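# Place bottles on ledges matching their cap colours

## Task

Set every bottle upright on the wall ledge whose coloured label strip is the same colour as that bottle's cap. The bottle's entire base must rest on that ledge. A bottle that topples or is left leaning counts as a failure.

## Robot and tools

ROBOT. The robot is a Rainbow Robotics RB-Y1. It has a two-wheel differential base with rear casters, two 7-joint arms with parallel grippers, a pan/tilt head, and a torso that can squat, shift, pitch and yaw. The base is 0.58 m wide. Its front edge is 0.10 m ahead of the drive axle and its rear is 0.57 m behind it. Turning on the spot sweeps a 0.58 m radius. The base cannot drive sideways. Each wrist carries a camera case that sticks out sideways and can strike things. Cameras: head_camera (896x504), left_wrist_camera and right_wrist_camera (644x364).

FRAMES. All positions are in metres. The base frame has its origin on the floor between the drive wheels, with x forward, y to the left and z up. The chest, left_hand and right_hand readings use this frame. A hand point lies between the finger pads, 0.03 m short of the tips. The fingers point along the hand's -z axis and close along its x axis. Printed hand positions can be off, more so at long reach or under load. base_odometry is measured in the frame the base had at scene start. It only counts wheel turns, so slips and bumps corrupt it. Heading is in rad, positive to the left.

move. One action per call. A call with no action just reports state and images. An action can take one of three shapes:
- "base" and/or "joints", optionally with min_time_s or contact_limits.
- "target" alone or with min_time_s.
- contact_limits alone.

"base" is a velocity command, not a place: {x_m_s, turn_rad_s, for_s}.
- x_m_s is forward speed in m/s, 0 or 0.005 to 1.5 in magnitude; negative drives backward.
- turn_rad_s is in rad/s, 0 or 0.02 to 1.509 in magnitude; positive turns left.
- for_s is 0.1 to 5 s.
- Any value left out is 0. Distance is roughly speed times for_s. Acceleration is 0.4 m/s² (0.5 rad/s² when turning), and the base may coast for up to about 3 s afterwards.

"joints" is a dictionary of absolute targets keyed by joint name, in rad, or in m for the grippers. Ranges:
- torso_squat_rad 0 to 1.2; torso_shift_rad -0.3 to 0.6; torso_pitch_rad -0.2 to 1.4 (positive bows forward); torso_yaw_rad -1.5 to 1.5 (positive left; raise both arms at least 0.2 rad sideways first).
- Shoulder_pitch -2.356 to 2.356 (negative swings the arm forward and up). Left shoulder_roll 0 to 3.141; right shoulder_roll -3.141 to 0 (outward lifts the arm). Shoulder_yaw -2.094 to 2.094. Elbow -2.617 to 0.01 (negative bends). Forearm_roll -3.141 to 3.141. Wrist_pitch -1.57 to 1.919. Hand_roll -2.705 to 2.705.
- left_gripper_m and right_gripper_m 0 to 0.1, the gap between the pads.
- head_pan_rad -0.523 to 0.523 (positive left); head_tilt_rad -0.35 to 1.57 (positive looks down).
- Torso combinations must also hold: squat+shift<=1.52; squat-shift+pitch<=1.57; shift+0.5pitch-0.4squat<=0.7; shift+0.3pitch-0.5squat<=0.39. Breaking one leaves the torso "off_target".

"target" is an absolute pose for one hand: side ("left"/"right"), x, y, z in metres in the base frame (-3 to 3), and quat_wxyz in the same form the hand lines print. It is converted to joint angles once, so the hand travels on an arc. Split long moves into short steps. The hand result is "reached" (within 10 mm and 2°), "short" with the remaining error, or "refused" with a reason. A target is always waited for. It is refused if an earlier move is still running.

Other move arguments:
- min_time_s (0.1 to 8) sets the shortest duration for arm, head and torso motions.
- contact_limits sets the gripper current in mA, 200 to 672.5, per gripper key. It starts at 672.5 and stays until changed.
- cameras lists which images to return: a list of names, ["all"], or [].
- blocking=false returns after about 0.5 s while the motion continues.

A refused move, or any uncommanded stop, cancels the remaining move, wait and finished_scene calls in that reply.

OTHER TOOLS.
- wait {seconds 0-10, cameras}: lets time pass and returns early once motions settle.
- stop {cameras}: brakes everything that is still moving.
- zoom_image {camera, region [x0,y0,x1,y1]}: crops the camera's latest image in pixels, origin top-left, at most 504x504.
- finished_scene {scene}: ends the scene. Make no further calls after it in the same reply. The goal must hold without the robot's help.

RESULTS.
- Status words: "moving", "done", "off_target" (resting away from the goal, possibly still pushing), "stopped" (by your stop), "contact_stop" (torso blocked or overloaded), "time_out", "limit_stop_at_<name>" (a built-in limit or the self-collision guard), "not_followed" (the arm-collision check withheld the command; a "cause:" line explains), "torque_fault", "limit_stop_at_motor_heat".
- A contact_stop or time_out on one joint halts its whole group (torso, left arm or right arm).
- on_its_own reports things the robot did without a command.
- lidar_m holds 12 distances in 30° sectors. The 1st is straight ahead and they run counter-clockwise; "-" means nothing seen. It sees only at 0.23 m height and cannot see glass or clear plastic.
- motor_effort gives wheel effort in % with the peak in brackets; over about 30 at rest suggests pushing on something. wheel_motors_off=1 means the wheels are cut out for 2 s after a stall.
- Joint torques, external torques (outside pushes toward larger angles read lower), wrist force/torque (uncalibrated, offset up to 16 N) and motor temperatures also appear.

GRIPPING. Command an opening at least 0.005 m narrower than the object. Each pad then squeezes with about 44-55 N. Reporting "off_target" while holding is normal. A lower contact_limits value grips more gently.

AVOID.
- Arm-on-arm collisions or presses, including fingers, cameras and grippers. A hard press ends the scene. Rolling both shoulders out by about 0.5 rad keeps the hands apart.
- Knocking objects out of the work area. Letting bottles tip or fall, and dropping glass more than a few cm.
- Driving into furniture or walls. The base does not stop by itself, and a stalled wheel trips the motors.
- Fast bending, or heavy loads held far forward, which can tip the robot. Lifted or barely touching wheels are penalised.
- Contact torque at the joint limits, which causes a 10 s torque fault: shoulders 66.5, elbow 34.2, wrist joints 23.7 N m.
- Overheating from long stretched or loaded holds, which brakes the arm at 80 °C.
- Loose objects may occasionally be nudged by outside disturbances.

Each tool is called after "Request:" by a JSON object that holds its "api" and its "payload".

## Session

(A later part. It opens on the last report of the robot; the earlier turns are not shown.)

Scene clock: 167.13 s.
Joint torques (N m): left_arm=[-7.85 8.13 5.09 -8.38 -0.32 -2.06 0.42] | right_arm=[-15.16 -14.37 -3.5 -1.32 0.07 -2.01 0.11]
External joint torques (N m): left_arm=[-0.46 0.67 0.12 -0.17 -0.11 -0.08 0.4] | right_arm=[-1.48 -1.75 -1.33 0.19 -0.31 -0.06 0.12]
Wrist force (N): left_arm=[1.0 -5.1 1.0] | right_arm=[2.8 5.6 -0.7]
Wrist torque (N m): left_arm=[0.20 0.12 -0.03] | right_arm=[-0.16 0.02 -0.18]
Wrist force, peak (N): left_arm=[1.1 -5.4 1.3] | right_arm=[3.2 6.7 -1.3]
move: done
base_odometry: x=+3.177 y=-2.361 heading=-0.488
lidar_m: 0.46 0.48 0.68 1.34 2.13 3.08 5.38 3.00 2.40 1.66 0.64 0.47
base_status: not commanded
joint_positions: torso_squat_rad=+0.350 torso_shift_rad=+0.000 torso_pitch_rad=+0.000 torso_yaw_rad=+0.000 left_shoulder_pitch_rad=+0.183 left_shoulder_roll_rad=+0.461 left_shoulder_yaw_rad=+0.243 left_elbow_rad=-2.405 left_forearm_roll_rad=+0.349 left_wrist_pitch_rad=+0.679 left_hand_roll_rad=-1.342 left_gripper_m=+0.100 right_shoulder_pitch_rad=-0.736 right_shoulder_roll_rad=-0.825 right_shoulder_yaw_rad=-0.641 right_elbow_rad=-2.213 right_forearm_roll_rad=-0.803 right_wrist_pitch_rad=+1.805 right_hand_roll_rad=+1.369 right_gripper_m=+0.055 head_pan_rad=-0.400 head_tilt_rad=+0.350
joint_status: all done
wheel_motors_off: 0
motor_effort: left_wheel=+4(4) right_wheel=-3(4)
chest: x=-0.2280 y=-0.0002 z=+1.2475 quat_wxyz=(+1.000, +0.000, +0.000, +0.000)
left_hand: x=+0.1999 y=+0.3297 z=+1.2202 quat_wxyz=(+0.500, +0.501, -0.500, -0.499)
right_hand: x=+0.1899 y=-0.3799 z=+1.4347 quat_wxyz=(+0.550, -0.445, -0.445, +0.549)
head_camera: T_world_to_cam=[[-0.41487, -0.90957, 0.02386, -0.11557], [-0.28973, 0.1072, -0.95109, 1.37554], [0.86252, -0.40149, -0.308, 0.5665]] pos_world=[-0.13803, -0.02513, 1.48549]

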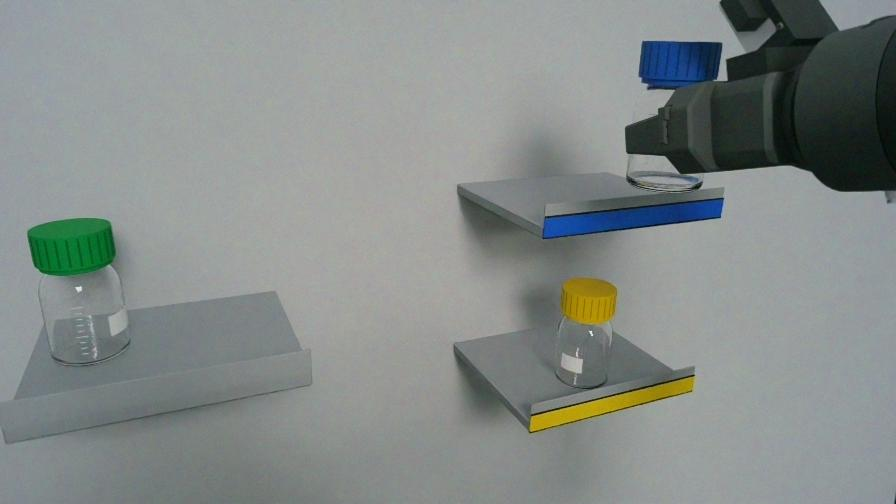

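Request:
{"api": "move", "payload": {"target": {"side": "right", "x": 0.26, "y": -0.4, "z": 1.436, "quat_wxyz": [0.5495, -0.445, -0.445, 0.5495]}, "min_time_s": 0.9}}

Request:
{"api": "move", "payload": {"target": {"side": "right", "x": 0.345, "y": -0.4, "z": 1.434, "quat_wxyz": [0.5495, -0.445, -0.445, 0.5495]}, "min_time_s": 0.9, "cameras": ["head_camera"]}}

Request:
{"api": "move", "payload": {"target": {"side": "right", "x": 0.345, "y": -0.4, "z": 1.41, "quat_wxyz": [0.5495, -0.445, -0.445, 0.5495]}, "min_time_s": 0.7, "cameras": ["head_camera"]}}

Request:
{"api": "move", "payload": {"target": {"side": "right", "x": 0.345, "y": -0.4, "z": 1.406, "quat_wxyz": [0.5495, -0.445, -0.445, 0.5495]}, "min_time_s": 0.4}}

Request:
{"api": "move", "payload": {"target": {"side": "right", "x": 0.345, "y": -0.4, "z": 1.403, "quat_wxyz": [0.5495, -0.445, -0.445, 0.5495]}, "min_time_s": 0.4, "cameras": ["head_camera"]}}

Scene clock: 169.97 s.
Joint torques (N m): left_arm=[-7.58 7.84 5.29 -8.39 -0.29 -2.04 0.45] | right_arm=[-17.78 -13.45 -1.07 -3.89 0.1 -2.07 0.09]
External joint torques (N m): left_arm=[-0.18 0.39 0.31 -0.18 -0.09 -0.05 0.43] | right_arm=[-1.32 -0.28 1.52 -0.11 -0.06 -0.09 0.1]
Wrist force (N): left_arm=[0.9 -5.0 1.1] | right_arm=[3.4 6.2 -0.2]
Wrist torque (N m): left_arm=[0.19 0.11 -0.05] | right_arm=[-0.24 0.13 -0.22]
Wrist force, peak (N): left_arm=[1.1 -5.4 1.2] | right_arm=[2.8 6.8 -2.1]
move: done
base_odometry: x=+3.177 y=-2.361 heading=-0.488
lidar_m: 0.46 0.48 0.68 1.34 2.13 3.08 5.38 3.00 2.39 1.65 0.65 0.47
base_status: not commanded
joint_positions: torso_squat_rad=+0.350 torso_shift_rad=+0.000 torso_pitch_rad=+0.000 torso_yaw_rad=+0.000 left_shoulder_pitch_rad=+0.183 left_shoulder_roll_rad=+0.461 left_shoulder_yaw_rad=+0.243 left_elbow_rad=-2.405 left_forearm_roll_rad=+0.349 left_wrist_pitch_rad=+0.679 left_hand_roll_rad=-1.342 left_gripper_m=+0.100 right_shoulder_pitch_rad=-0.812 right_shoulder_roll_rad=-0.800 right_shoulder_yaw_rad=-0.532 right_elbow_rad=-1.929 right_forearm_roll_rad=-0.696 right_wrist_pitch_rad=+1.603 right_hand_roll_rad=+1.507 right_gripper_m=+0.055 head_pan_rad=-0.400 head_tilt_rad=+0.350
joint_status: all done
wheel_motors_off: 0
motor_effort: left_wheel=+3(4) right_wheel=-2(4)
chest: x=-0.2280 y=-0.0002 z=+1.2475 quat_wxyz=(+1.000, +0.000, +0.000, +0.000)
left_hand: x=+0.1999 y=+0.3297 z=+1.2202 quat_wxyz=(+0.500, +0.501, -0.500, -0.499)
right_hand: x=+0.2599 y=-0.4002 z=+1.4359 quat_wxyz=(+0.550, -0.445, -0.445, +0.549)
right_hand_status: reached (checked arc that bows 8 mm and turns the hand up to 2 deg, planned for 0.9 s): 0 mm and 0.0 deg off.
pictures: none

Scene clock: 171.50 s.
Joint torques (N m): left_arm=[-8.02 7.84 5.28 -8.4 -0.18 -2.08 0.46] | right_arm=[-21.24 -14.29 -0.93 -5.86 0 -2.04 0.2]
External joint torques (N m): left_arm=[-0.63 0.39 0.3 -0.19 0.02 -0.1 0.44] | right_arm=[-1.11 -1.45 1.75 0.18 0 -0.06 0.21]
Wrist force (N): left_arm=[1.0 -5.3 1.1] | right_arm=[2.5 6.3 -0.7]
Wrist torque (N m): left_arm=[0.22 0.11 -0.04] | right_arm=[-0.24 -0.04 -0.26]
Wrist force, peak (N): left_arm=[1.0 -5.4 1.1] | right_arm=[2.9 7.3 -0.6]
move: done
base_odometry: x=+3.177 y=-2.361 heading=-0.488
lidar_m: 0.46 0.48 0.68 1.34 2.13 3.07 5.38 3.00 2.40 1.65 0.64 0.47
base_status: not commanded
joint_positions: torso_squat_rad=+0.350 torso_shift_rad=+0.000 torso_pitch_rad=+0.000 torso_yaw_rad=+0.000 left_shoulder_pitch_rad=+0.183 left_shoulder_roll_rad=+0.461 left_shoulder_yaw_rad=+0.243 left_elbow_rad=-2.405 left_forearm_roll_rad=+0.349 left_wrist_pitch_rad=+0.679 left_hand_roll_rad=-1.342 left_gripper_m=+0.100 right_shoulder_pitch_rad=-0.969 right_shoulder_roll_rad=-0.753 right_shoulder_yaw_rad=-0.393 right_elbow_rad=-1.573 right_forearm_roll_rad=-0.586 right_wrist_pitch_rad=+1.371 right_hand_roll_rad=+1.612 right_gripper_m=+0.055 head_pan_rad=-0.400 head_tilt_rad=+0.350
joint_status: all done
wheel_motors_off: 0
motor_effort: left_wheel=+3(4) right_wheel=-3(4)
chest: x=-0.2280 y=-0.0002 z=+1.2475 quat_wxyz=(+1.000, +0.000, +0.000, +0.000)
left_hand: x=+0.1999 y=+0.3297 z=+1.2202 quat_wxyz=(+0.500, +0.501, -0.500, -0.499)
right_hand: x=+0.3444 y=-0.4000 z=+1.4337 quat_wxyz=(+0.550, -0.445, -0.445, +0.549)
right_hand_status: reached (checked arc that bows 11 mm and turns the hand up to 2 deg, planned for 0.9 s): 1 mm and 0.0 deg off.
head_camera: T_world_to_cam=[[-0.4149, -0.90956, 0.02377, -0.11544], [-0.28969, 0.10729, -0.95109, 1.37555], [0.86252, -0.40149, -0.308, 0.56649]] pos_world=[-0.13803, -0.02513, 1.48549]

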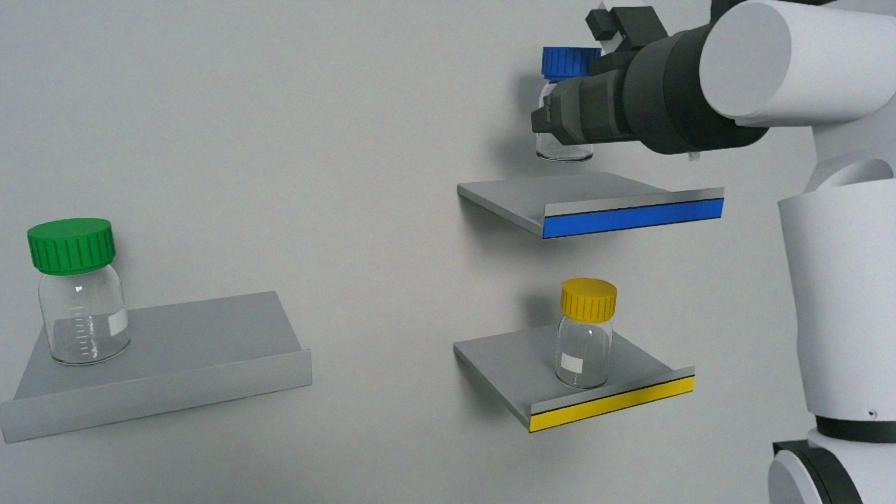

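Scene clock: 172.53 s.
Joint torques (N m): left_arm=[-7.86 8.25 5.37 -8.32 -0.23 -2.08 0.57] | right_arm=[-18.44 -13.72 -4.14 -6.67 0.09 -2.4 0.26]
External joint torques (N m): left_arm=[-0.47 0.8 0.4 -0.1 -0.03 -0.09 0.56] | right_arm=[1.47 -0.6 -1.34 -0.41 0.09 -0.42 0.26]
Wrist force (N): left_arm=[0.9 -5.1 1.0] | right_arm=[2.0 5.7 0.1]
Wrist torque (N m): left_arm=[0.21 0.13 -0.04] | right_arm=[-0.19 -0.07 -0.18]
Wrist force, peak (N): left_arm=[1.0 -5.4 1.3] | right_arm=[3.9 6.3 -0.3]
move: done
base_odometry: x=+3.177 y=-2.361 heading=-0.488
lidar_m: 0.46 0.48 0.67 1.34 2.13 3.08 5.38 2.99 2.40 1.67 0.64 0.47
base_status: not commanded
joint_positions: torso_squat_rad=+0.350 torso_shift_rad=+0.000 torso_pitch_rad=+0.000 torso_yaw_rad=+0.000 left_shoulder_pitch_rad=+0.183 left_shoulder_roll_rad=+0.461 left_shoulder_yaw_rad=+0.243 left_elbow_rad=-2.405 left_forearm_roll_rad=+0.349 left_wrist_pitch_rad=+0.679 left_hand_roll_rad=-1.342 left_gripper_m=+0.100 right_shoulder_pitch_rad=-0.901 right_shoulder_roll_rad=-0.724 right_shoulder_yaw_rad=-0.406 right_elbow_rad=-1.614 right_forearm_roll_rad=-0.586 right_wrist_pitch_rad=+1.344 right_hand_roll_rad=+1.617 right_gripper_m=+0.055 head_pan_rad=-0.400 head_tilt_rad=+0.350
joint_status: all done
wheel_motors_off: 0
motor_effort: left_wheel=+3(4) right_wheel=-3(3)
chest: x=-0.2280 y=-0.0002 z=+1.2475 quat_wxyz=(+1.000, +0.000, +0.000, +0.000)
left_hand: x=+0.1999 y=+0.3297 z=+1.2202 quat_wxyz=(+0.500, +0.501, -0.500, -0.499)
right_hand: x=+0.3449 y=-0.4004 z=+1.4104 quat_wxyz=(+0.550, -0.444, -0.444, +0.550)
right_hand_status: reached (checked arc that bows 1 mm and turns the hand up to 0 deg, planned for 0.7 s): 1 mm and 0.2 deg off.
head_camera: T_world_to_cam=[[-0.4149, -0.90956, 0.02377, -0.11544], [-0.28969, 0.10729, -0.95109, 1.37555], [0.86252, -0.40149, -0.308, 0.56649]] pos_world=[-0.13803, -0.02513, 1.48549]

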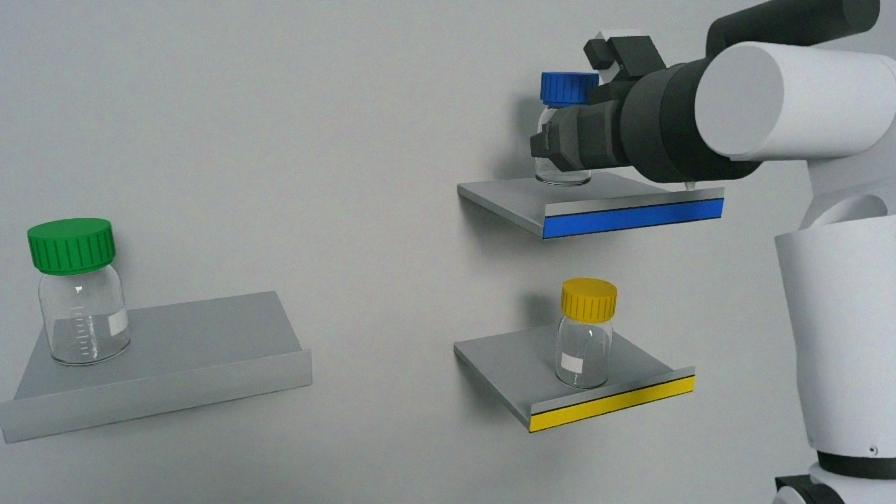

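Scene clock: 173.27 s.
Joint torques (N m): left_arm=[-7.87 7.82 5.1 -8.32 -0.18 -2.12 0.56] | right_arm=[-18.43 -13.95 -3.73 -6.17 0.07 -2.41 0.15]
External joint torques (N m): left_arm=[-0.48 0.36 0.13 -0.11 0.02 -0.13 0.55] | right_arm=[1.43 -0.8 -0.9 0.13 0.08 -0.42 0.15]
Wrist force (N): left_arm=[0.9 -5.0 0.8] | right_arm=[3.3 5.9 -1.2]
Wrist torque (N m): left_arm=[0.18 0.11 -0.03] | right_arm=[-0.22 0.06 -0.24]
Wrist force, peak (N): left_arm=[1.1 -5.5 1.1] | right_arm=[2.5 6.9 -0.9]
move: done
base_odometry: x=+3.177 y=-2.361 heading=-0.488
lidar_m: 0.45 0.48 0.68 1.34 2.13 3.08 5.38 3.00 2.39 1.66 0.65 0.48
base_status: not commanded
joint_positions: torso_squat_rad=+0.350 torso_shift_rad=+0.000 torso_pitch_rad=+0.000 torso_yaw_rad=+0.000 left_shoulder_pitch_rad=+0.183 left_shoulder_roll_rad=+0.461 left_shoulder_yaw_rad=+0.243 left_elbow_rad=-2.405 left_forearm_roll_rad=+0.349 left_wrist_pitch_rad=+0.679 left_hand_roll_rad=-1.342 left_gripper_m=+0.100 right_shoulder_pitch_rad=-0.886 right_shoulder_roll_rad=-0.716 right_shoulder_yaw_rad=-0.408 right_elbow_rad=-1.624 right_forearm_roll_rad=-0.585 right_wrist_pitch_rad=+1.335 right_hand_roll_rad=+1.618 right_gripper_m=+0.055 head_pan_rad=-0.400 head_tilt_rad=+0.350
joint_status: all done
wheel_motors_off: 0
motor_effort: left_wheel=+3(4) right_wheel=-2(4)
chest: x=-0.2280 y=-0.0002 z=+1.2475 quat_wxyz=(+1.000, +0.000, +0.000, +0.000)
left_hand: x=+0.1999 y=+0.3297 z=+1.2202 quat_wxyz=(+0.500, +0.501, -0.500, -0.499)
right_hand: x=+0.3450 y=-0.3999 z=+1.4060 quat_wxyz=(+0.550, -0.445, -0.445, +0.550)
right_hand_status: reached (checked arc that bows 0 mm and turns the hand up to 0 deg, planned for 0.4 s): 0 mm and 0.0 deg off.
pictures: none

Scene clock: 174.00 s.
Joint torques (N m): left_arm=[-7.82 7.94 5.05 -8.32 -0.26 -2.18 0.47] | right_arm=[-18.65 -13.72 -4.44 -6.48 0.14 -2.22 0.19]
External joint torques (N m): left_arm=[-0.43 0.48 0.08 -0.1 -0.06 -0.2 0.45] | right_arm=[1.17 -0.54 -1.6 -0.15 0.15 -0.23 0.2]
Wrist force (N): left_arm=[1.1 -5.0 1.3] | right_arm=[2.8 6.1 -0.9]
Wrist torque (N m): left_arm=[0.19 0.13 -0.04] | right_arm=[-0.24 0.02 -0.23]
Wrist force, peak (N): left_arm=[1.2 -5.3 1.2] | right_arm=[2.8 6.6 -0.8]
move: done
base_odometry: x=+3.177 y=-2.361 heading=-0.488
lidar_m: 0.46 0.48 0.67 1.34 2.13 3.08 5.38 3.00 2.40 1.66 0.64 0.47
base_status: not commanded
joint_positions: torso_squat_rad=+0.350 torso_shift_rad=+0.000 torso_pitch_rad=+0.000 torso_yaw_rad=+0.000 left_shoulder_pitch_rad=+0.183 left_shoulder_roll_rad=+0.461 left_shoulder_yaw_rad=+0.243 left_elbow_rad=-2.405 left_forearm_roll_rad=+0.349 left_wrist_pitch_rad=+0.679 left_hand_roll_rad=-1.342 left_gripper_m=+0.100 right_shoulder_pitch_rad=-0.877 right_shoulder_roll_rad=-0.712 right_shoulder_yaw_rad=-0.410 right_elbow_rad=-1.630 right_forearm_roll_rad=-0.585 right_wrist_pitch_rad=+1.331 right_hand_roll_rad=+1.619 right_gripper_m=+0.055 head_pan_rad=-0.400 head_tilt_rad=+0.350
joint_status: all done
wheel_motors_off: 0
motor_effort: left_wheel=+3(4) right_wheel=-3(3)
chest: x=-0.2280 y=-0.0002 z=+1.2475 quat_wxyz=(+1.000, +0.000, +0.000, +0.000)
left_hand: x=+0.1999 y=+0.3297 z=+1.2202 quat_wxyz=(+0.500, +0.501, -0.500, -0.499)
right_hand: x=+0.3450 y=-0.3999 z=+1.4030 quat_wxyz=(+0.549, -0.445, -0.445, +0.550)
right_hand_status: reached (checked arc that bows 0 mm and turns the hand up to 0 deg, planned for 0.4 s): 0 mm and 0.0 deg off.
head_camera: T_world_to_cam=[[-0.4149, -0.90956, 0.02377, -0.11544], [-0.28969, 0.10729, -0.95109, 1.37555], [0.86252, -0.40149, -0.308, 0.56649]] pos_world=[-0.13803, -0.02513, 1.48549]

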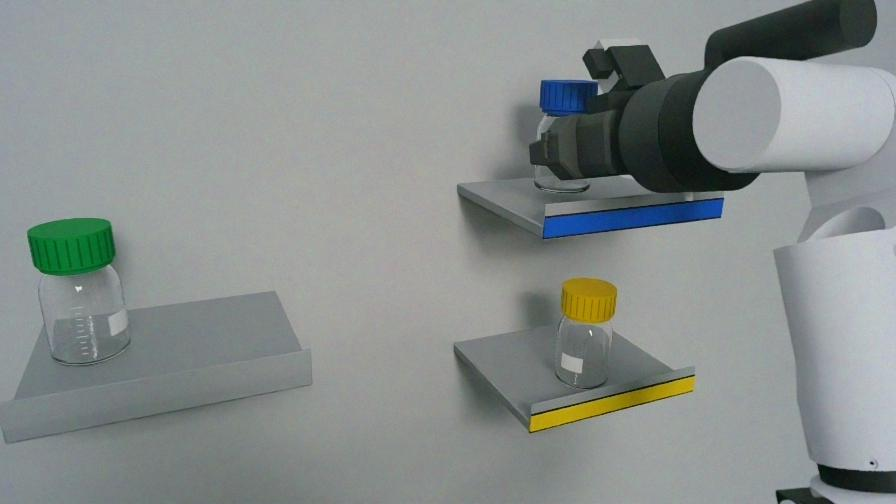

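Request:
{"api": "move", "payload": {"target": {"side": "right", "x": 0.345, "y": -0.4, "z": 1.4005, "quat_wxyz": [0.5495, -0.445, -0.445, 0.5495]}, "min_time_s": 0.3}}

Request:
{"api": "move", "payload": {"target": {"side": "right", "x": 0.345, "y": -0.4, "z": 1.3985, "quat_wxyz": [0.5495, -0.445, -0.445, 0.5495]}, "min_time_s": 0.3}}

Request:
{"api": "move", "payload": {"target": {"side": "right", "x": 0.345, "y": -0.4, "z": 1.3965, "quat_wxyz": [0.5495, -0.445, -0.445, 0.5495]}, "min_time_s": 0.3}}

Scene clock: 175.13 s.
Joint torques (N m): left_arm=[-7.66 8.05 5.27 -8.34 -0.3 -2.06 0.46] | right_arm=[-18.16 -14.22 -4.33 -6.49 0.08 -2.13 0.16]
External joint torques (N m): left_arm=[-0.27 0.6 0.3 -0.13 -0.1 -0.08 0.44] | right_arm=[1.62 -1.01 -1.47 -0.14 0.09 -0.14 0.17]
Wrist force (N): left_arm=[0.8 -5.2 1.0] | right_arm=[2.6 6.3 -1.0]
Wrist torque (N m): left_arm=[0.20 0.12 -0.04] | right_arm=[-0.23 0.03 -0.28]
Wrist force, peak (N): left_arm=[1.0 -5.3 1.2] | right_arm=[3.3 6.3 -0.8]
move: done
base_odometry: x=+3.177 y=-2.361 heading=-0.488
lidar_m: 0.46 0.48 0.68 1.33 2.13 3.08 5.38 3.00 2.40 1.66 0.64 0.48
base_status: not commanded
joint_positions: torso_squat_rad=+0.350 torso_shift_rad=+0.000 torso_pitch_rad=+0.000 torso_yaw_rad=+0.000 left_shoulder_pitch_rad=+0.183 left_shoulder_roll_rad=+0.461 left_shoulder_yaw_rad=+0.243 left_elbow_rad=-2.405 left_forearm_roll_rad=+0.349 left_wrist_pitch_rad=+0.679 left_hand_roll_rad=-1.342 left_gripper_m=+0.100 right_shoulder_pitch_rad=-0.869 right_shoulder_roll_rad=-0.709 right_shoulder_yaw_rad=-0.411 right_elbow_rad=-1.634 right_forearm_roll_rad=-0.584 right_wrist_pitch_rad=+1.327 right_hand_roll_rad=+1.620 right_gripper_m=+0.055 head_pan_rad=-0.400 head_tilt_rad=+0.350
joint_status: all done
wheel_motors_off: 0
motor_effort: left_wheel=+3(4) right_wheel=-3(4)
chest: x=-0.2280 y=-0.0002 z=+1.2475 quat_wxyz=(+1.000, +0.000, +0.000, +0.000)
left_hand: x=+0.1999 y=+0.3297 z=+1.2202 quat_wxyz=(+0.500, +0.501, -0.500, -0.499)
right_hand: x=+0.3450 y=-0.3999 z=+1.4005 quat_wxyz=(+0.549, -0.445, -0.445, +0.550)
right_hand_status: reached (checked arc that bows 0 mm and turns the hand up to 0 deg, planned for 0.3 s): 0 mm and 0.0 deg off.
pictures: none

Scene clock: 175.77 s.
Joint torques (N m): left_arm=[-7.72 8.29 5.21 -8.38 -0.18 -2.12 0.51] | right_arm=[-18.37 -13.22 -4.02 -6.74 -0.03 -2.42 0.08]
External joint torques (N m): left_arm=[-0.33 0.84 0.24 -0.17 0.03 -0.14 0.5] | right_arm=[1.39 0 -1.16 -0.36 -0.02 -0.43 0.08]
Wrist force (N): left_arm=[1.0 -5.3 1.2] | right_arm=[2.7 6.2 -0.6]
Wrist torque (N m): left_arm=[0.24 0.12 -0.03] | right_arm=[-0.22 -0.02 -0.22]
Wrist force, peak (N): left_arm=[0.9 -5.4 1.2] | right_arm=[2.9 6.5 -1.0]
move: done
base_odometry: x=+3.177 y=-2.361 heading=-0.488
lidar_m: 0.46 0.48 0.68 1.34 2.13 3.08 5.38 2.99 2.40 1.66 0.64 0.48
base_status: not commanded
joint_positions: torso_squat_rad=+0.350 torso_shift_rad=+0.000 torso_pitch_rad=+0.000 torso_yaw_rad=+0.000 left_shoulder_pitch_rad=+0.183 left_shoulder_roll_rad=+0.461 left_shoulder_yaw_rad=+0.243 left_elbow_rad=-2.405 left_forearm_roll_rad=+0.349 left_wrist_pitch_rad=+0.679 left_hand_roll_rad=-1.342 left_gripper_m=+0.100 right_shoulder_pitch_rad=-0.863 right_shoulder_roll_rad=-0.706 right_shoulder_yaw_rad=-0.412 right_elbow_rad=-1.638 right_forearm_roll_rad=-0.584 right_wrist_pitch_rad=+1.324 right_hand_roll_rad=+1.620 right_gripper_m=+0.055 head_pan_rad=-0.400 head_tilt_rad=+0.350
joint_status: all done
wheel_motors_off: 0
motor_effort: left_wheel=+4(4) right_wheel=-3(3)
chest: x=-0.2280 y=-0.0002 z=+1.2475 quat_wxyz=(+1.000, +0.000, +0.000, +0.000)
left_hand: x=+0.1999 y=+0.3297 z=+1.2202 quat_wxyz=(+0.500, +0.501, -0.500, -0.499)
right_hand: x=+0.3450 y=-0.3999 z=+1.3985 quat_wxyz=(+0.549, -0.445, -0.445, +0.550)
right_hand_status: reached (checked arc that bows 0 mm and turns the hand up to 0 deg, planned for 0.3 s): 0 mm and 0.0 deg off.
pictures: none

Scene clock: 176.40 s.
Joint torques (N m): left_arm=[-7.73 7.92 4.99 -8.48 -0.25 -2.11 0.4] | right_arm=[-17.7 -13.5 -4.02 -6.61 0.11 -2.57 0.19]
External joint torques (N m): left_arm=[-0.34 0.46 0.02 -0.27 -0.04 -0.13 0.39] | right_arm=[2.04 -0.26 -1.14 -0.21 0.12 -0.58 0.2]
Wrist force (N): left_arm=[1.0 -5.1 0.9] | right_arm=[3.0 6.5 -0.8]
Wrist torque (N m): left_arm=[0.19 0.13 -0.05] | right_arm=[-0.27 0.08 -0.26]
Wrist force, peak (N): left_arm=[1.0 -5.4 1.1] | right_arm=[2.9 7.0 -0.8]
move: done
base_odometry: x=+3.177 y=-2.361 heading=-0.488
lidar_m: 0.45 0.48 0.68 1.33 2.13 3.08 5.38 2.99 2.40 1.66 0.65 0.48
base_status: not commanded
joint_positions: torso_squat_rad=+0.350 torso_shift_rad=+0.000 torso_pitch_rad=+0.000 torso_yaw_rad=+0.000 left_shoulder_pitch_rad=+0.183 left_shoulder_roll_rad=+0.461 left_shoulder_yaw_rad=+0.243 left_elbow_rad=-2.405 left_forearm_roll_rad=+0.349 left_wrist_pitch_rad=+0.679 left_hand_roll_rad=-1.342 left_gripper_m=+0.100 right_shoulder_pitch_rad=-0.857 right_shoulder_roll_rad=-0.703 right_shoulder_yaw_rad=-0.413 right_elbow_rad=-1.641 right_forearm_roll_rad=-0.584 right_wrist_pitch_rad=+1.321 right_hand_roll_rad=+1.621 right_gripper_m=+0.055 head_pan_rad=-0.400 head_tilt_rad=+0.350
joint_status: all done
wheel_motors_off: 0
motor_effort: left_wheel=+3(4) right_wheel=-3(4)
chest: x=-0.2280 y=-0.0002 z=+1.2475 quat_wxyz=(+1.000, +0.000, +0.000, +0.000)
left_hand: x=+0.1999 y=+0.3297 z=+1.2202 quat_wxyz=(+0.500, +0.501, -0.500, -0.499)
right_hand: x=+0.3450 y=-0.3999 z=+1.3965 quat_wxyz=(+0.549, -0.445, -0.445, +0.550)
right_hand_status: reached (checked arc that bows 0 mm and turns the hand up to 0 deg, planned for 0.3 s): 0 mm and 0.0 deg off.
pictures: none

Request:
{"api": "move", "payload": {"target": {"side": "right", "x": 0.345, "y": -0.4, "z": 1.394, "quat_wxyz": [0.5495, -0.445, -0.445, 0.5495]}, "min_time_s": 0.3, "cameras": ["head_camera"]}}

Request:
{"api": "zoom_image", "payload": {"camera": "head_camera", "region": [450, 60, 730, 260]}}

Scene clock: 185.17 s.
Joint torques (N m): left_arm=[-7.9 8.09 4.75 -8.33 -0.35 -2.14 0.5] | right_arm=[-15.17 -11.92 -3.08 -4.46 0.04 -0.37 0.06]
External joint torques (N m): left_arm=[-0.5 0.63 -0.23 -0.12 -0.14 -0.16 0.49] | right_arm=[4.54 1.34 -0.19 1.95 0.05 1.61 0.07]
Wrist force (N): left_arm=[0.8 -5.4 0.9] | right_arm=[1.6 -2.1 -2.2]
Wrist torque (N m): left_arm=[0.23 0.10 -0.06] | right_arm=[-0.40 0.01 -0.24]
Wrist force, peak (N): left_arm=[1.0 -5.4 1.4] | right_arm=[3.4 7.0 -1.2]
move: done
base_odometry: x=+3.177 y=-2.361 heading=-0.488
lidar_m: 0.46 0.48 0.67 1.34 2.12 3.08 5.38 3.00 2.40 1.66 0.64 0.47
base_status: not commanded
joint_positions: torso_squat_rad=+0.350 torso_shift_rad=+0.000 torso_pitch_rad=+0.000 torso_yaw_rad=+0.000 left_shoulder_pitch_rad=+0.183 left_shoulder_roll_rad=+0.461 left_shoulder_yaw_rad=+0.243 left_elbow_rad=-2.405 left_forearm_roll_rad=+0.349 left_wrist_pitch_rad=+0.679 left_hand_roll_rad=-1.342 left_gripper_m=+0.100 right_shoulder_pitch_rad=-0.851 right_shoulder_roll_rad=-0.701 right_shoulder_yaw_rad=-0.414 right_elbow_rad=-1.646 right_forearm_roll_rad=-0.584 right_wrist_pitch_rad=+1.317 right_hand_roll_rad=+1.622 right_gripper_m=+0.055 head_pan_rad=-0.400 head_tilt_rad=+0.350
joint_status: all done
wheel_motors_off: 0
motor_effort: left_wheel=+3(4) right_wheel=-2(3)
chest: x=-0.2280 y=-0.0002 z=+1.2475 quat_wxyz=(+1.000, +0.000, +0.000, +0.000)
left_hand: x=+0.1999 y=+0.3297 z=+1.2202 quat_wxyz=(+0.500, +0.501, -0.500, -0.499)
right_hand: x=+0.3449 y=-0.3999 z=+1.3950 quat_wxyz=(+0.549, -0.446, -0.445, +0.549)
right_hand_status: reached (checked arc that bows 0 mm and turns the hand up to 0 deg, planned for 0.3 s): 1 mm and 0.1 deg off.
head_camera: T_world_to_cam=[[-0.41487, -0.90957, 0.02386, -0.11557], [-0.28973, 0.1072, -0.95109, 1.37554], [0.86252, -0.40149, -0.308, 0.5665]] pos_world=[-0.13803, -0.02513, 1.48549]

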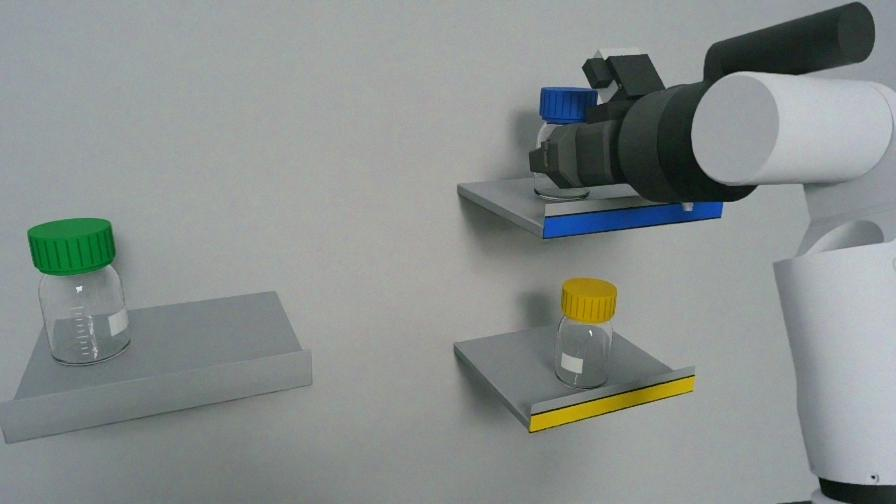

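Scaled by 1.800 from the camera's image (finer frame: 1280x720).

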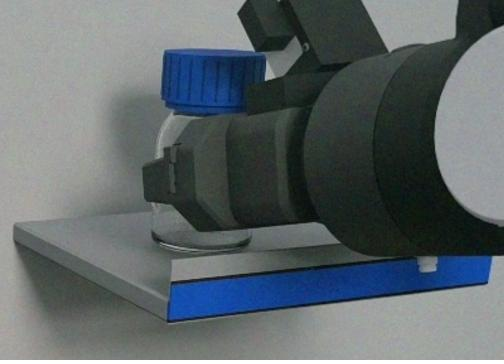

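Request:
{"api": "move", "payload": {"target": {"side": "right", "x": 0.345, "y": -0.4, "z": 1.3952, "quat_wxyz": [0.5495, -0.445, -0.445, 0.5495]}, "min_time_s": 0.3}}

Request:
{"api": "move", "payload": {"joints": {"right_gripper_m": 0.1}, "cameras": ["head_camera", "right_wrist_camera"]}}

Request:
{"api": "move", "payload": {"target": {"side": "right", "x": 0.27, "y": -0.4, "z": 1.41, "quat_wxyz": [0.5495, -0.445, -0.445, 0.5495]}, "min_time_s": 0.9, "cameras": ["head_camera", "right_wrist_camera"]}}

Scene clock: 186.47 s.
Joint torques (N m): left_arm=[-7.54 8.24 5.12 -8.33 -0.32 -2.12 0.33] | right_arm=[-17.76 -14.57 -2.46 -5.23 0 -0.82 0.13]
External joint torques (N m): left_arm=[-0.14 0.79 0.15 -0.12 -0.11 -0.14 0.32] | right_arm=[1.94 -1.32 0.42 1.18 0.01 1.17 0.14]
Wrist force (N): left_arm=[1.1 -5.3 1.2] | right_arm=[2.5 1.0 -1.8]
Wrist torque (N m): left_arm=[0.23 0.13 -0.05] | right_arm=[-0.36 0.07 -0.28]
Wrist force, peak (N): left_arm=[1.1 -5.5 1.1] | right_arm=[1.9 -2.5 -2.2]
move: done
base_odometry: x=+3.177 y=-2.361 heading=-0.488
lidar_m: 0.45 0.48 0.67 1.34 2.13 3.08 5.38 3.00 2.40 1.66 0.64 0.48
base_status: not commanded
joint_positions: torso_squat_rad=+0.350 torso_shift_rad=+0.000 torso_pitch_rad=+0.000 torso_yaw_rad=+0.000 left_shoulder_pitch_rad=+0.183 left_shoulder_roll_rad=+0.461 left_shoulder_yaw_rad=+0.243 left_elbow_rad=-2.405 left_forearm_roll_rad=+0.349 left_wrist_pitch_rad=+0.679 left_hand_roll_rad=-1.342 left_gripper_m=+0.100 right_shoulder_pitch_rad=-0.851 right_shoulder_roll_rad=-0.701 right_shoulder_yaw_rad=-0.414 right_elbow_rad=-1.646 right_forearm_roll_rad=-0.584 right_wrist_pitch_rad=+1.316 right_hand_roll_rad=+1.622 right_gripper_m=+0.055 head_pan_rad=-0.400 head_tilt_rad=+0.350
joint_status: all done
wheel_motors_off: 0
motor_effort: left_wheel=+3(3) right_wheel=-3(4)
chest: x=-0.2280 y=-0.0002 z=+1.2475 quat_wxyz=(+1.000, +0.000, +0.000, +0.000)
left_hand: x=+0.1999 y=+0.3297 z=+1.2202 quat_wxyz=(+0.500, +0.501, -0.500, -0.499)
right_hand: x=+0.3449 y=-0.3999 z=+1.3953 quat_wxyz=(+0.549, -0.446, -0.445, +0.549)
right_hand_status: reached (checked arc that bows 0 mm and turns the hand up to 0 deg, planned for 0.3 s): 0 mm and 0.1 deg off.
pictures: none

Scene clock: 187.47 s.
Joint torques (N m): left_arm=[-7.69 8.38 5.43 -8.39 -0.3 -2.18 0.39] | right_arm=[-17.86 -14.4 -2.09 -5.32 -0.1 -1.58 0.07]
External joint torques (N m): left_arm=[-0.3 0.92 0.45 -0.17 -0.09 -0.2 0.38] | right_arm=[1.84 -1.15 0.8 1.09 -0.09 0.4 0.08]
Wrist force (N): left_arm=[0.9 -5.2 1.1] | right_arm=[3.1 4.6 0.1]
Wrist torque (N m): left_arm=[0.22 0.12 -0.06] | right_arm=[-0.29 0.07 -0.23]
Wrist force, peak (N): left_arm=[1.1 -5.5 1.0] | right_arm=[2.9 5.9 -0.1]
move: done
base_odometry: x=+3.177 y=-2.361 heading=-0.488
lidar_m: 0.46 0.48 0.68 1.34 2.13 3.08 5.39 3.00 2.40 1.66 0.65 0.47
base_status: not commanded
joint_positions: torso_squat_rad=+0.350 torso_shift_rad=+0.000 torso_pitch_rad=+0.000 torso_yaw_rad=+0.000 left_shoulder_pitch_rad=+0.183 left_shoulder_roll_rad=+0.461 left_shoulder_yaw_rad=+0.243 left_elbow_rad=-2.405 left_forearm_roll_rad=+0.349 left_wrist_pitch_rad=+0.679 left_hand_roll_rad=-1.342 left_gripper_m=+0.100 right_shoulder_pitch_rad=-0.851 right_shoulder_roll_rad=-0.701 right_shoulder_yaw_rad=-0.414 right_elbow_rad=-1.646 right_forearm_roll_rad=-0.584 right_wrist_pitch_rad=+1.317 right_hand_roll_rad=+1.622 right_gripper_m=+0.100 head_pan_rad=-0.400 head_tilt_rad=+0.350
joint_status: all done
wheel_motors_off: 0
motor_effort: left_wheel=+3(4) right_wheel=-4(4)
chest: x=-0.2280 y=-0.0002 z=+1.2475 quat_wxyz=(+1.000, +0.000, +0.000, +0.000)
left_hand: x=+0.1999 y=+0.3297 z=+1.2202 quat_wxyz=(+0.500, +0.501, -0.500, -0.499)
right_hand: x=+0.3449 y=-0.3999 z=+1.3952 quat_wxyz=(+0.549, -0.446, -0.445, +0.549)
head_camera: T_world_to_cam=[[-0.41487, -0.90957, 0.02386, -0.11557], [-0.28973, 0.1072, -0.95109, 1.37554], [0.86252, -0.40149, -0.308, 0.5665]] pos_world=[-0.13803, -0.02513, 1.48549]
right_wrist_camera: T_world_to_cam=[[-0.00584, -0.99849, 0.05466, -0.47831], [-0.6641, -0.03699, -0.74672, 1.28311], [0.74762, -0.04066, -0.66288, 0.72297]] pos_world=[0.30882, -0.40072, 1.46352]

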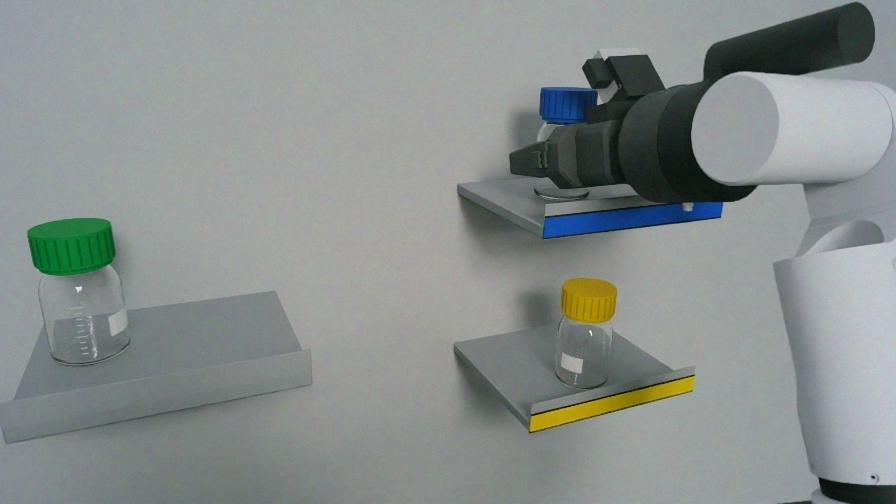

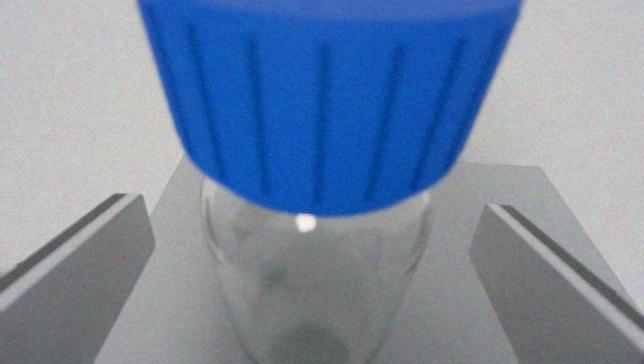

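Scene clock: 188.90 s.
Joint torques (N m): left_arm=[-7.89 7.94 4.82 -8.35 -0.39 -2.05 0.46] | right_arm=[-14.82 -15.02 -3.36 -3.94 0.18 -1.79 -0.07]
External joint torques (N m): left_arm=[-0.5 0.48 -0.16 -0.14 -0.19 -0.07 0.45] | right_arm=[1.67 -1.59 -0.44 0.39 0.03 0.2 -0.06]
Wrist force (N): left_arm=[1.1 -5.0 1.2] | right_arm=[3.5 4.3 -0.2]
Wrist torque (N m): left_arm=[0.20 0.13 -0.04] | right_arm=[-0.19 0.11 -0.02]
Wrist force, peak (N): left_arm=[1.1 -5.4 1.0] | right_arm=[3.4 5.7 -0.7]
move: done
base_odometry: x=+3.177 y=-2.361 heading=-0.488
lidar_m: 0.46 0.48 0.68 1.33 2.13 3.08 5.38 2.99 2.40 1.66 0.64 0.48
base_status: not commanded
joint_positions: torso_squat_rad=+0.350 torso_shift_rad=+0.000 torso_pitch_rad=+0.000 torso_yaw_rad=+0.000 left_shoulder_pitch_rad=+0.183 left_shoulder_roll_rad=+0.461 left_shoulder_yaw_rad=+0.243 left_elbow_rad=-2.405 left_forearm_roll_rad=+0.349 left_wrist_pitch_rad=+0.679 left_hand_roll_rad=-1.342 left_gripper_m=+0.100 right_shoulder_pitch_rad=-0.738 right_shoulder_roll_rad=-0.760 right_shoulder_yaw_rad=-0.524 right_elbow_rad=-1.943 right_forearm_roll_rad=-0.683 right_wrist_pitch_rad=+1.531 right_hand_roll_rad=+1.520 right_gripper_m=+0.100 head_pan_rad=-0.400 head_tilt_rad=+0.350
joint_status: all done
wheel_motors_off: 0
motor_effort: left_wheel=+3(4) right_wheel=-2(4)
chest: x=-0.2280 y=-0.0002 z=+1.2475 quat_wxyz=(+1.000, +0.000, +0.000, +0.000)
left_hand: x=+0.1999 y=+0.3297 z=+1.2202 quat_wxyz=(+0.500, +0.501, -0.500, -0.499)
right_hand: x=+0.2701 y=-0.3999 z=+1.4101 quat_wxyz=(+0.549, -0.445, -0.445, +0.550)
right_hand_status: reached (checked arc that bows 9 mm and turns the hand up to 2 deg, planned for 0.9 s): 0 mm and 0.0 deg off.
head_camera: T_world_to_cam=[[-0.41487, -0.90957, 0.02386, -0.11557], [-0.28973, 0.1072, -0.95109, 1.37554], [0.86252, -0.40149, -0.308, 0.5665]] pos_world=[-0.13803, -0.02513, 1.48549]
right_wrist_camera: T_world_to_cam=[[-0.00555, -0.99852, 0.05412, -0.47884], [-0.66573, -0.03669, -0.74529, 1.24307], [0.74617, -0.04017, -0.66454, 0.7916]] pos_world=[0.23422, -0.40072, 1.47841]

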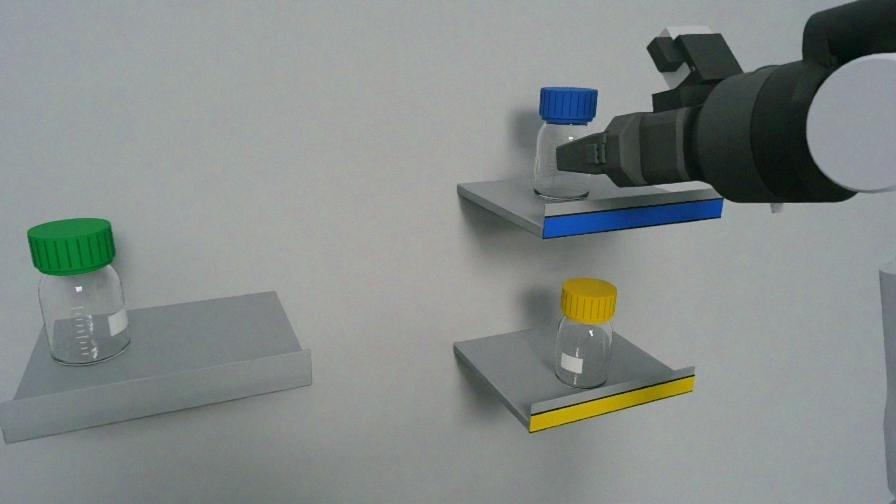

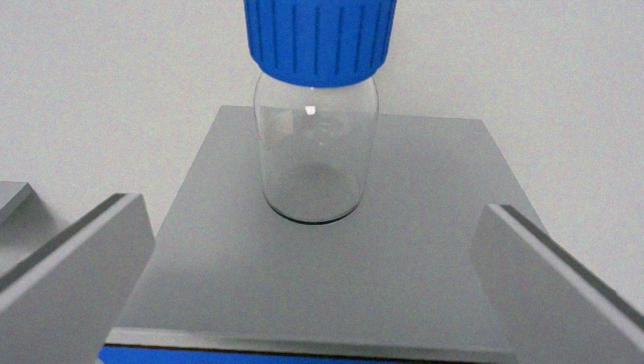

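Request:
{"api": "move", "payload": {"target": {"side": "left", "x": 0.24, "y": 0.32, "z": 1.212, "quat_wxyz": [0.5495, 0.445, -0.445, -0.5495]}, "min_time_s": 0.9, "cameras": ["left_wrist_camera"]}}

Request:
{"api": "move", "payload": {"target": {"side": "left", "x": 0.31, "y": 0.319, "z": 1.208, "quat_wxyz": [0.5495, 0.445, -0.445, -0.5495]}, "min_time_s": 0.8, "cameras": ["left_wrist_camera"]}}

Scene clock: 192.03 s.
Joint torques (N m): left_arm=[-11.29 10.74 3.81 -6.83 -0.55 -2.17 0.41] | right_arm=[-14.65 -14.73 -3.28 -4.37 0.1 -1.92 -0.16]
External joint torques (N m): left_arm=[-0.37 1.95 -2.01 0.32 -0.1 -0.24 0.4] | right_arm=[1.84 -1.3 -0.36 -0.04 -0.05 0.06 -0.15]
Wrist force (N): left_arm=[1.1 -5.2 0.0] | right_arm=[2.3 4.2 -0.1]
Wrist torque (N m): left_arm=[0.20 0.14 -0.15] | right_arm=[-0.16 -0.04 -0.05]
Wrist force, peak (N): left_arm=[0.9 -5.9 0.5] | right_arm=[3.7 5.8 -0.4]
move: done
base_odometry: x=+3.177 y=-2.361 heading=-0.488
lidar_m: 0.46 0.48 0.67 1.34 2.12 3.08 5.38 2.99 2.40 1.66 0.64 0.48
base_status: not commanded
joint_positions: torso_squat_rad=+0.350 torso_shift_rad=+0.000 torso_pitch_rad=+0.000 torso_yaw_rad=+0.000 left_shoulder_pitch_rad=-0.061 left_shoulder_roll_rad=+0.569 left_shoulder_yaw_rad=+0.187 left_elbow_rad=-2.316 left_forearm_roll_rad=+0.362 left_wrist_pitch_rad=+1.021 left_hand_roll_rad=-1.255 left_gripper_m=+0.100 right_shoulder_pitch_rad=-0.738 right_shoulder_roll_rad=-0.760 right_shoulder_yaw_rad=-0.524 right_elbow_rad=-1.943 right_forearm_roll_rad=-0.683 right_wrist_pitch_rad=+1.531 right_hand_roll_rad=+1.520 right_gripper_m=+0.100 head_pan_rad=-0.400 head_tilt_rad=+0.350
joint_status: all done
wheel_motors_off: 0
motor_effort: left_wheel=+3(4) right_wheel=-4(4)
chest: x=-0.2280 y=-0.0002 z=+1.2475 quat_wxyz=(+1.000, +0.000, +0.000, +0.000)
left_hand: x=+0.2400 y=+0.3201 z=+1.2123 quat_wxyz=(+0.549, +0.445, -0.445, -0.549)
left_hand_status: reached (checked arc that bows 7 mm and turns the hand up to 12 deg, planned for 0.9 s): 0 mm and 0.0 deg off.
right_hand: x=+0.2701 y=-0.3998 z=+1.4101 quat_wxyz=(+0.549, -0.445, -0.445, +0.550)
left_wrist_camera: T_world_to_cam=[[-0.03601, -0.99935, 0.00252, 0.32447], [-0.63987, 0.02112, -0.7682, 1.10527], [0.76764, -0.02928, -0.64021, 0.67553]] pos_world=[0.20035, 0.3207, 1.28073]

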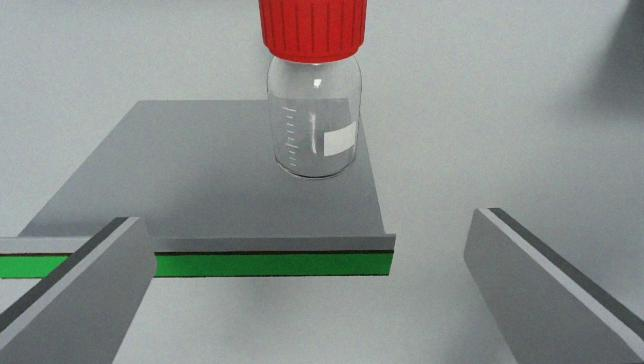

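Scene clock: 193.17 s.
Joint torques (N m): left_arm=[-15.45 9.09 4.05 -7.9 -0.55 -2.03 -0.02] | right_arm=[-14.78 -14.87 -3.53 -3.79 0.23 -1.77 -0.1]
External joint torques (N m): left_arm=[-0.51 -0.31 -2 0.02 -0.19 -0.08 -0.03] | right_arm=[1.71 -1.44 -0.61 0.54 0.09 0.21 -0.1]
Wrist force (N): left_arm=[1.1 -5.3 -0.1] | right_arm=[3.2 4.5 -0.7]
Wrist torque (N m): left_arm=[0.22 0.13 -0.04] | right_arm=[-0.24 0.09 -0.01]
Wrist force, peak (N): left_arm=[1.6 -5.5 -0.6] | right_arm=[3.6 5.2 -1.1]
move: done
base_odometry: x=+3.177 y=-2.361 heading=-0.488
lidar_m: 0.46 0.49 0.68 1.34 2.13 3.07 5.39 2.99 2.39 1.66 0.65 0.48
base_status: not commanded
joint_positions: torso_squat_rad=+0.350 torso_shift_rad=+0.000 torso_pitch_rad=+0.000 torso_yaw_rad=+0.000 left_shoulder_pitch_rad=-0.275 left_shoulder_roll_rad=+0.554 left_shoulder_yaw_rad=+0.111 left_elbow_rad=-2.022 left_forearm_roll_rad=+0.326 left_wrist_pitch_rad=+0.937 left_hand_roll_rad=-1.291 left_gripper_m=+0.100 right_shoulder_pitch_rad=-0.738 right_shoulder_roll_rad=-0.760 right_shoulder_yaw_rad=-0.524 right_elbow_rad=-1.943 right_forearm_roll_rad=-0.683 right_wrist_pitch_rad=+1.531 right_hand_roll_rad=+1.520 right_gripper_m=+0.100 head_pan_rad=-0.400 head_tilt_rad=+0.350
joint_status: all done
wheel_motors_off: 0
motor_effort: left_wheel=+3(4) right_wheel=-2(4)
chest: x=-0.2280 y=-0.0002 z=+1.2475 quat_wxyz=(+1.000, +0.000, +0.000, +0.000)
left_hand: x=+0.3100 y=+0.3192 z=+1.2084 quat_wxyz=(+0.549, +0.445, -0.445, -0.549)
left_hand_status: reached (checked arc that bows 9 mm and turns the hand up to 1 deg, planned for 0.8 s): 0 mm and 0.0 deg off.
right_hand: x=+0.2701 y=-0.3999 z=+1.4101 quat_wxyz=(+0.549, -0.445, -0.445, +0.550)
left_wrist_camera: T_world_to_cam=[[-0.036, -0.99935, 0.00238, 0.32618], [-0.63986, 0.02122, -0.7682, 1.14713], [0.76765, -0.02918, -0.64021, 0.6193]] pos_world=[0.27035, 0.3197, 1.27693]

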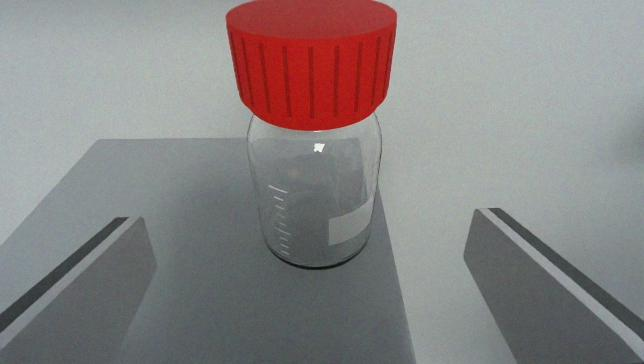

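Request:
{"api": "move", "payload": {"target": {"side": "left", "x": 0.365, "y": 0.317, "z": 1.206, "quat_wxyz": [0.5495, 0.445, -0.445, -0.5495]}, "min_time_s": 0.8, "cameras": ["left_wrist_camera"]}}

Scene clock: 194.87 s.
Joint torques (N m): left_arm=[-18.55 9.91 4.35 -8 -0.47 -1.91 0.11] | right_arm=[-14.24 -15.06 -3.35 -3.98 -0.12 -1.84 -0.11]
External joint torques (N m): left_arm=[-0.51 0.04 -1.58 0.56 -0.2 0.05 0.1] | right_arm=[2.25 -1.63 -0.43 0.35 -0.27 0.15 -0.1]
Wrist force (N): left_arm=[0.9 -4.9 -0.3] | right_arm=[2.9 4.3 -0.5]
Wrist torque (N m): left_arm=[0.18 0.12 -0.04] | right_arm=[-0.17 0.07 -0.01]
Wrist force, peak (N): left_arm=[0.6 -5.7 -0.6] | right_arm=[3.8 5.2 -0.2]
move: done
base_odometry: x=+3.177 y=-2.361 heading=-0.488
lidar_m: 0.45 0.48 0.68 1.34 2.13 3.07 5.38 3.00 2.40 1.66 0.64 0.47
base_status: not commanded
joint_positions: torso_squat_rad=+0.350 torso_shift_rad=+0.000 torso_pitch_rad=+0.000 torso_yaw_rad=+0.000 left_shoulder_pitch_rad=-0.445 left_shoulder_roll_rad=+0.534 left_shoulder_yaw_rad=+0.066 left_elbow_rad=-1.760 left_forearm_roll_rad=+0.315 left_wrist_pitch_rad=+0.844 left_hand_roll_rad=-1.331 left_gripper_m=+0.100 right_shoulder_pitch_rad=-0.738 right_shoulder_roll_rad=-0.760 right_shoulder_yaw_rad=-0.524 right_elbow_rad=-1.943 right_forearm_roll_rad=-0.683 right_wrist_pitch_rad=+1.531 right_hand_roll_rad=+1.520 right_gripper_m=+0.100 head_pan_rad=-0.400 head_tilt_rad=+0.350
joint_status: all done
wheel_motors_off: 0
motor_effort: left_wheel=+3(4) right_wheel=-2(4)
chest: x=-0.2280 y=-0.0002 z=+1.2475 quat_wxyz=(+1.000, +0.000, +0.000, +0.000)
left_hand: x=+0.3650 y=+0.3172 z=+1.2065 quat_wxyz=(+0.549, +0.445, -0.445, -0.549)
left_hand_status: reached (checked arc that bows 9 mm and turns the hand up to 1 deg, planned for 0.8 s): 0 mm and 0.0 deg off.
right_hand: x=+0.2701 y=-0.3999 z=+1.4101 quat_wxyz=(+0.549, -0.445, -0.445, +0.550)
left_wrist_camera: T_world_to_cam=[[-0.036, -0.99935, 0.00238, 0.32617], [-0.6398, 0.02122, -0.76825, 1.18094], [0.7677, -0.02918, -0.64015, 0.57557]] pos_world=[0.32545, 0.3177, 1.27493]

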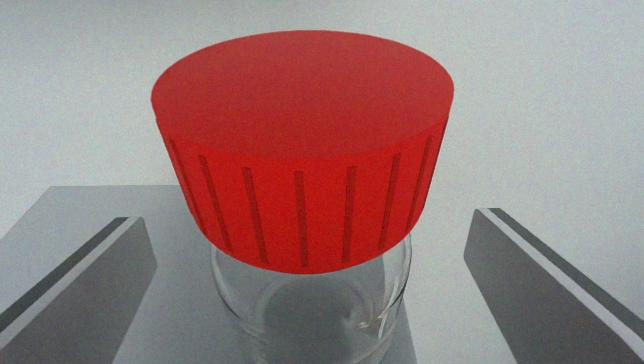

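Request:
{"api": "move", "payload": {"target": {"side": "left", "x": 0.378, "y": 0.317, "z": 1.204, "quat_wxyz": [0.5495, 0.445, -0.445, -0.5495]}, "min_time_s": 0.5}}

Request:
{"api": "move", "payload": {"joints": {"left_gripper_m": 0.04, "head_pan_rad": 0.4}, "cameras": ["left_wrist_camera", "head_camera"]}}

Request:
{"api": "zoom_image", "payload": {"camera": "head_camera", "region": [150, 150, 450, 450]}}

Scene clock: 196.03 s.
Joint torques (N m): left_arm=[-19.81 9.9 3.44 -8.23 -0.36 -1.94 0] | right_arm=[-14.71 -14.88 -3.67 -4.22 0.06 -2.01 -0.15]
External joint torques (N m): left_arm=[-1.07 -0.09 -2.42 0.5 -0.12 0.03 -0.01] | right_arm=[1.79 -1.45 -0.74 0.11 -0.09 -0.03 -0.14]
Wrist force (N): left_arm=[1.0 -5.0 -0.2] | right_arm=[2.8 4.2 -0.8]
Wrist torque (N m): left_arm=[0.20 0.11 -0.03] | right_arm=[-0.23 0.04 0.00]
Wrist force, peak (N): left_arm=[1.2 -5.5 0.0] | right_arm=[3.1 5.5 -0.8]
move: done
base_odometry: x=+3.177 y=-2.361 heading=-0.488
lidar_m: 0.45 0.48 0.67 1.34 2.13 3.07 5.38 3.00 2.41 1.66 0.64 0.47
base_status: not commanded
joint_positions: torso_squat_rad=+0.350 torso_shift_rad=+0.000 torso_pitch_rad=+0.000 torso_yaw_rad=+0.000 left_shoulder_pitch_rad=-0.483 left_shoulder_roll_rad=+0.529 left_shoulder_yaw_rad=+0.057 left_elbow_rad=-1.689 left_forearm_roll_rad=+0.316 left_wrist_pitch_rad=+0.813 left_hand_roll_rad=-1.342 left_gripper_m=+0.100 right_shoulder_pitch_rad=-0.738 right_shoulder_roll_rad=-0.760 right_shoulder_yaw_rad=-0.524 right_elbow_rad=-1.943 right_forearm_roll_rad=-0.683 right_wrist_pitch_rad=+1.531 right_hand_roll_rad=+1.520 right_gripper_m=+0.100 head_pan_rad=-0.400 head_tilt_rad=+0.350
joint_status: all done
wheel_motors_off: 0
motor_effort: left_wheel=+3(4) right_wheel=-2(4)
chest: x=-0.2280 y=-0.0002 z=+1.2475 quat_wxyz=(+1.000, +0.000, +0.000, +0.000)
left_hand: x=+0.3780 y=+0.3172 z=+1.2044 quat_wxyz=(+0.549, +0.445, -0.445, -0.549)
left_hand_status: reached (checked arc that bows 3 mm and turns the hand up to 0 deg, planned for 0.5 s): 0 mm and 0.0 deg off.
right_hand: x=+0.2701 y=-0.3999 z=+1.4101 quat_wxyz=(+0.549, -0.445, -0.445, +0.550)
pictures: none

Scene clock: 197.23 s.
Joint torques (N m): left_arm=[-20.02 9.96 3.76 -8.31 -0.26 -2.12 -0.03] | right_arm=[-14.43 -14.89 -3.07 -3.93 0.02 -1.9 -0.02]
External joint torques (N m): left_arm=[-1.28 -0.04 -2.09 0.42 -0.01 -0.15 -0.04] | right_arm=[2.06 -1.46 -0.15 0.4 -0.13 0.08 -0.01]
Wrist force (N): left_arm=[1.3 -4.9 -0.1] | right_arm=[3.1 4.2 -0.7]
Wrist torque (N m): left_arm=[0.20 0.09 0.00] | right_arm=[-0.19 0.06 0.01]
Wrist force, peak (N): left_arm=[1.4 -5.3 0.0] | right_arm=[3.7 5.3 -0.6]
move: off_target
base_odometry: x=+3.177 y=-2.361 heading=-0.488
lidar_m: 0.46 0.48 0.68 1.34 2.13 3.08 5.38 3.00 2.39 1.66 0.64 0.48
base_status: not commanded
joint_positions: torso_squat_rad=+0.350 torso_shift_rad=+0.000 torso_pitch_rad=+0.000 torso_yaw_rad=+0.000 left_shoulder_pitch_rad=-0.483 left_shoulder_roll_rad=+0.529 left_shoulder_yaw_rad=+0.057 left_elbow_rad=-1.689 left_forearm_roll_rad=+0.316 left_wrist_pitch_rad=+0.813 left_hand_roll_rad=-1.342 left_gripper_m=+0.055 right_shoulder_pitch_rad=-0.738 right_shoulder_roll_rad=-0.760 right_shoulder_yaw_rad=-0.524 right_elbow_rad=-1.943 right_forearm_roll_rad=-0.683 right_wrist_pitch_rad=+1.531 right_hand_roll_rad=+1.520 right_gripper_m=+0.100 head_pan_rad=+0.400 head_tilt_rad=+0.350
joint_status: left_gripper_m off_target (ended at +0.055, target +0.040); the others done
wheel_motors_off: 0
motor_effort: left_wheel=+3(4) right_wheel=-3(3)
chest: x=-0.2280 y=-0.0002 z=+1.2475 quat_wxyz=(+1.000, +0.000, +0.000, +0.000)
left_hand: x=+0.3780 y=+0.3172 z=+1.2044 quat_wxyz=(+0.549, +0.445, -0.445, -0.549)
right_hand: x=+0.2701 y=-0.3999 z=+1.4101 quat_wxyz=(+0.549, -0.445, -0.445, +0.550)
pictures: head_camera, left_wrist_camera
head_camera: T_world_to_cam=[[0.36337, -0.93134, 0.0239, 0.04479], [-0.27829, -0.13299, -0.95125, 1.37811], [0.88911, 0.339, -0.30751, 0.57152]] pos_world=[-0.1409, 0.03124, 1.48559]
left_wrist_camera: T_world_to_cam=[[-0.03586, -0.99935, 0.0024, 0.32668], [-0.63987, 0.02112, -0.76819, 1.18771], [0.76765, -0.02908, -0.64021, 0.56438]] pos_world=[0.33845, 0.3178, 1.27293]

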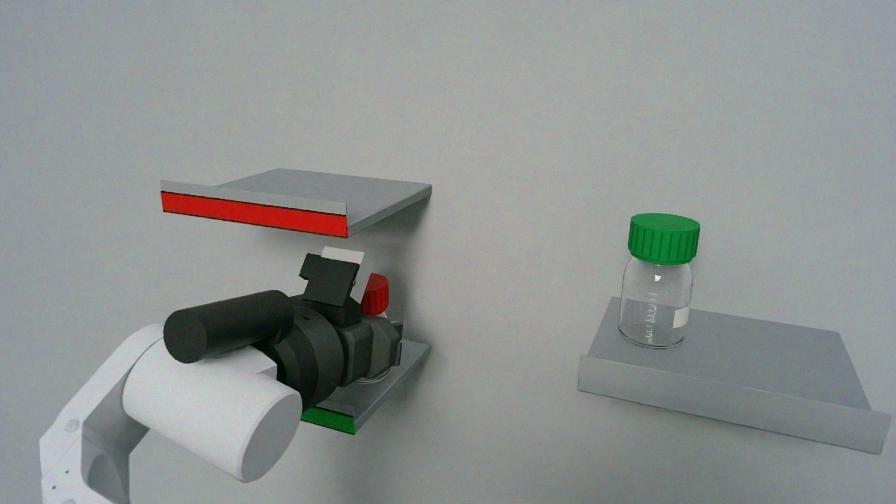

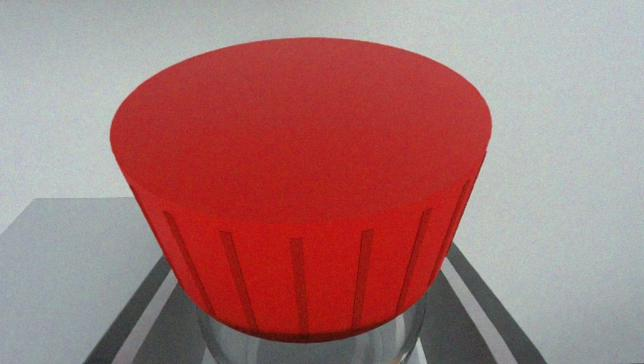

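Scaled by 1.680 from the camera's image (finer frame: 1280x720).

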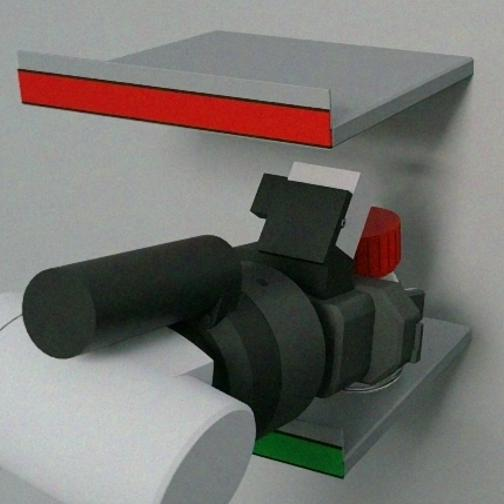

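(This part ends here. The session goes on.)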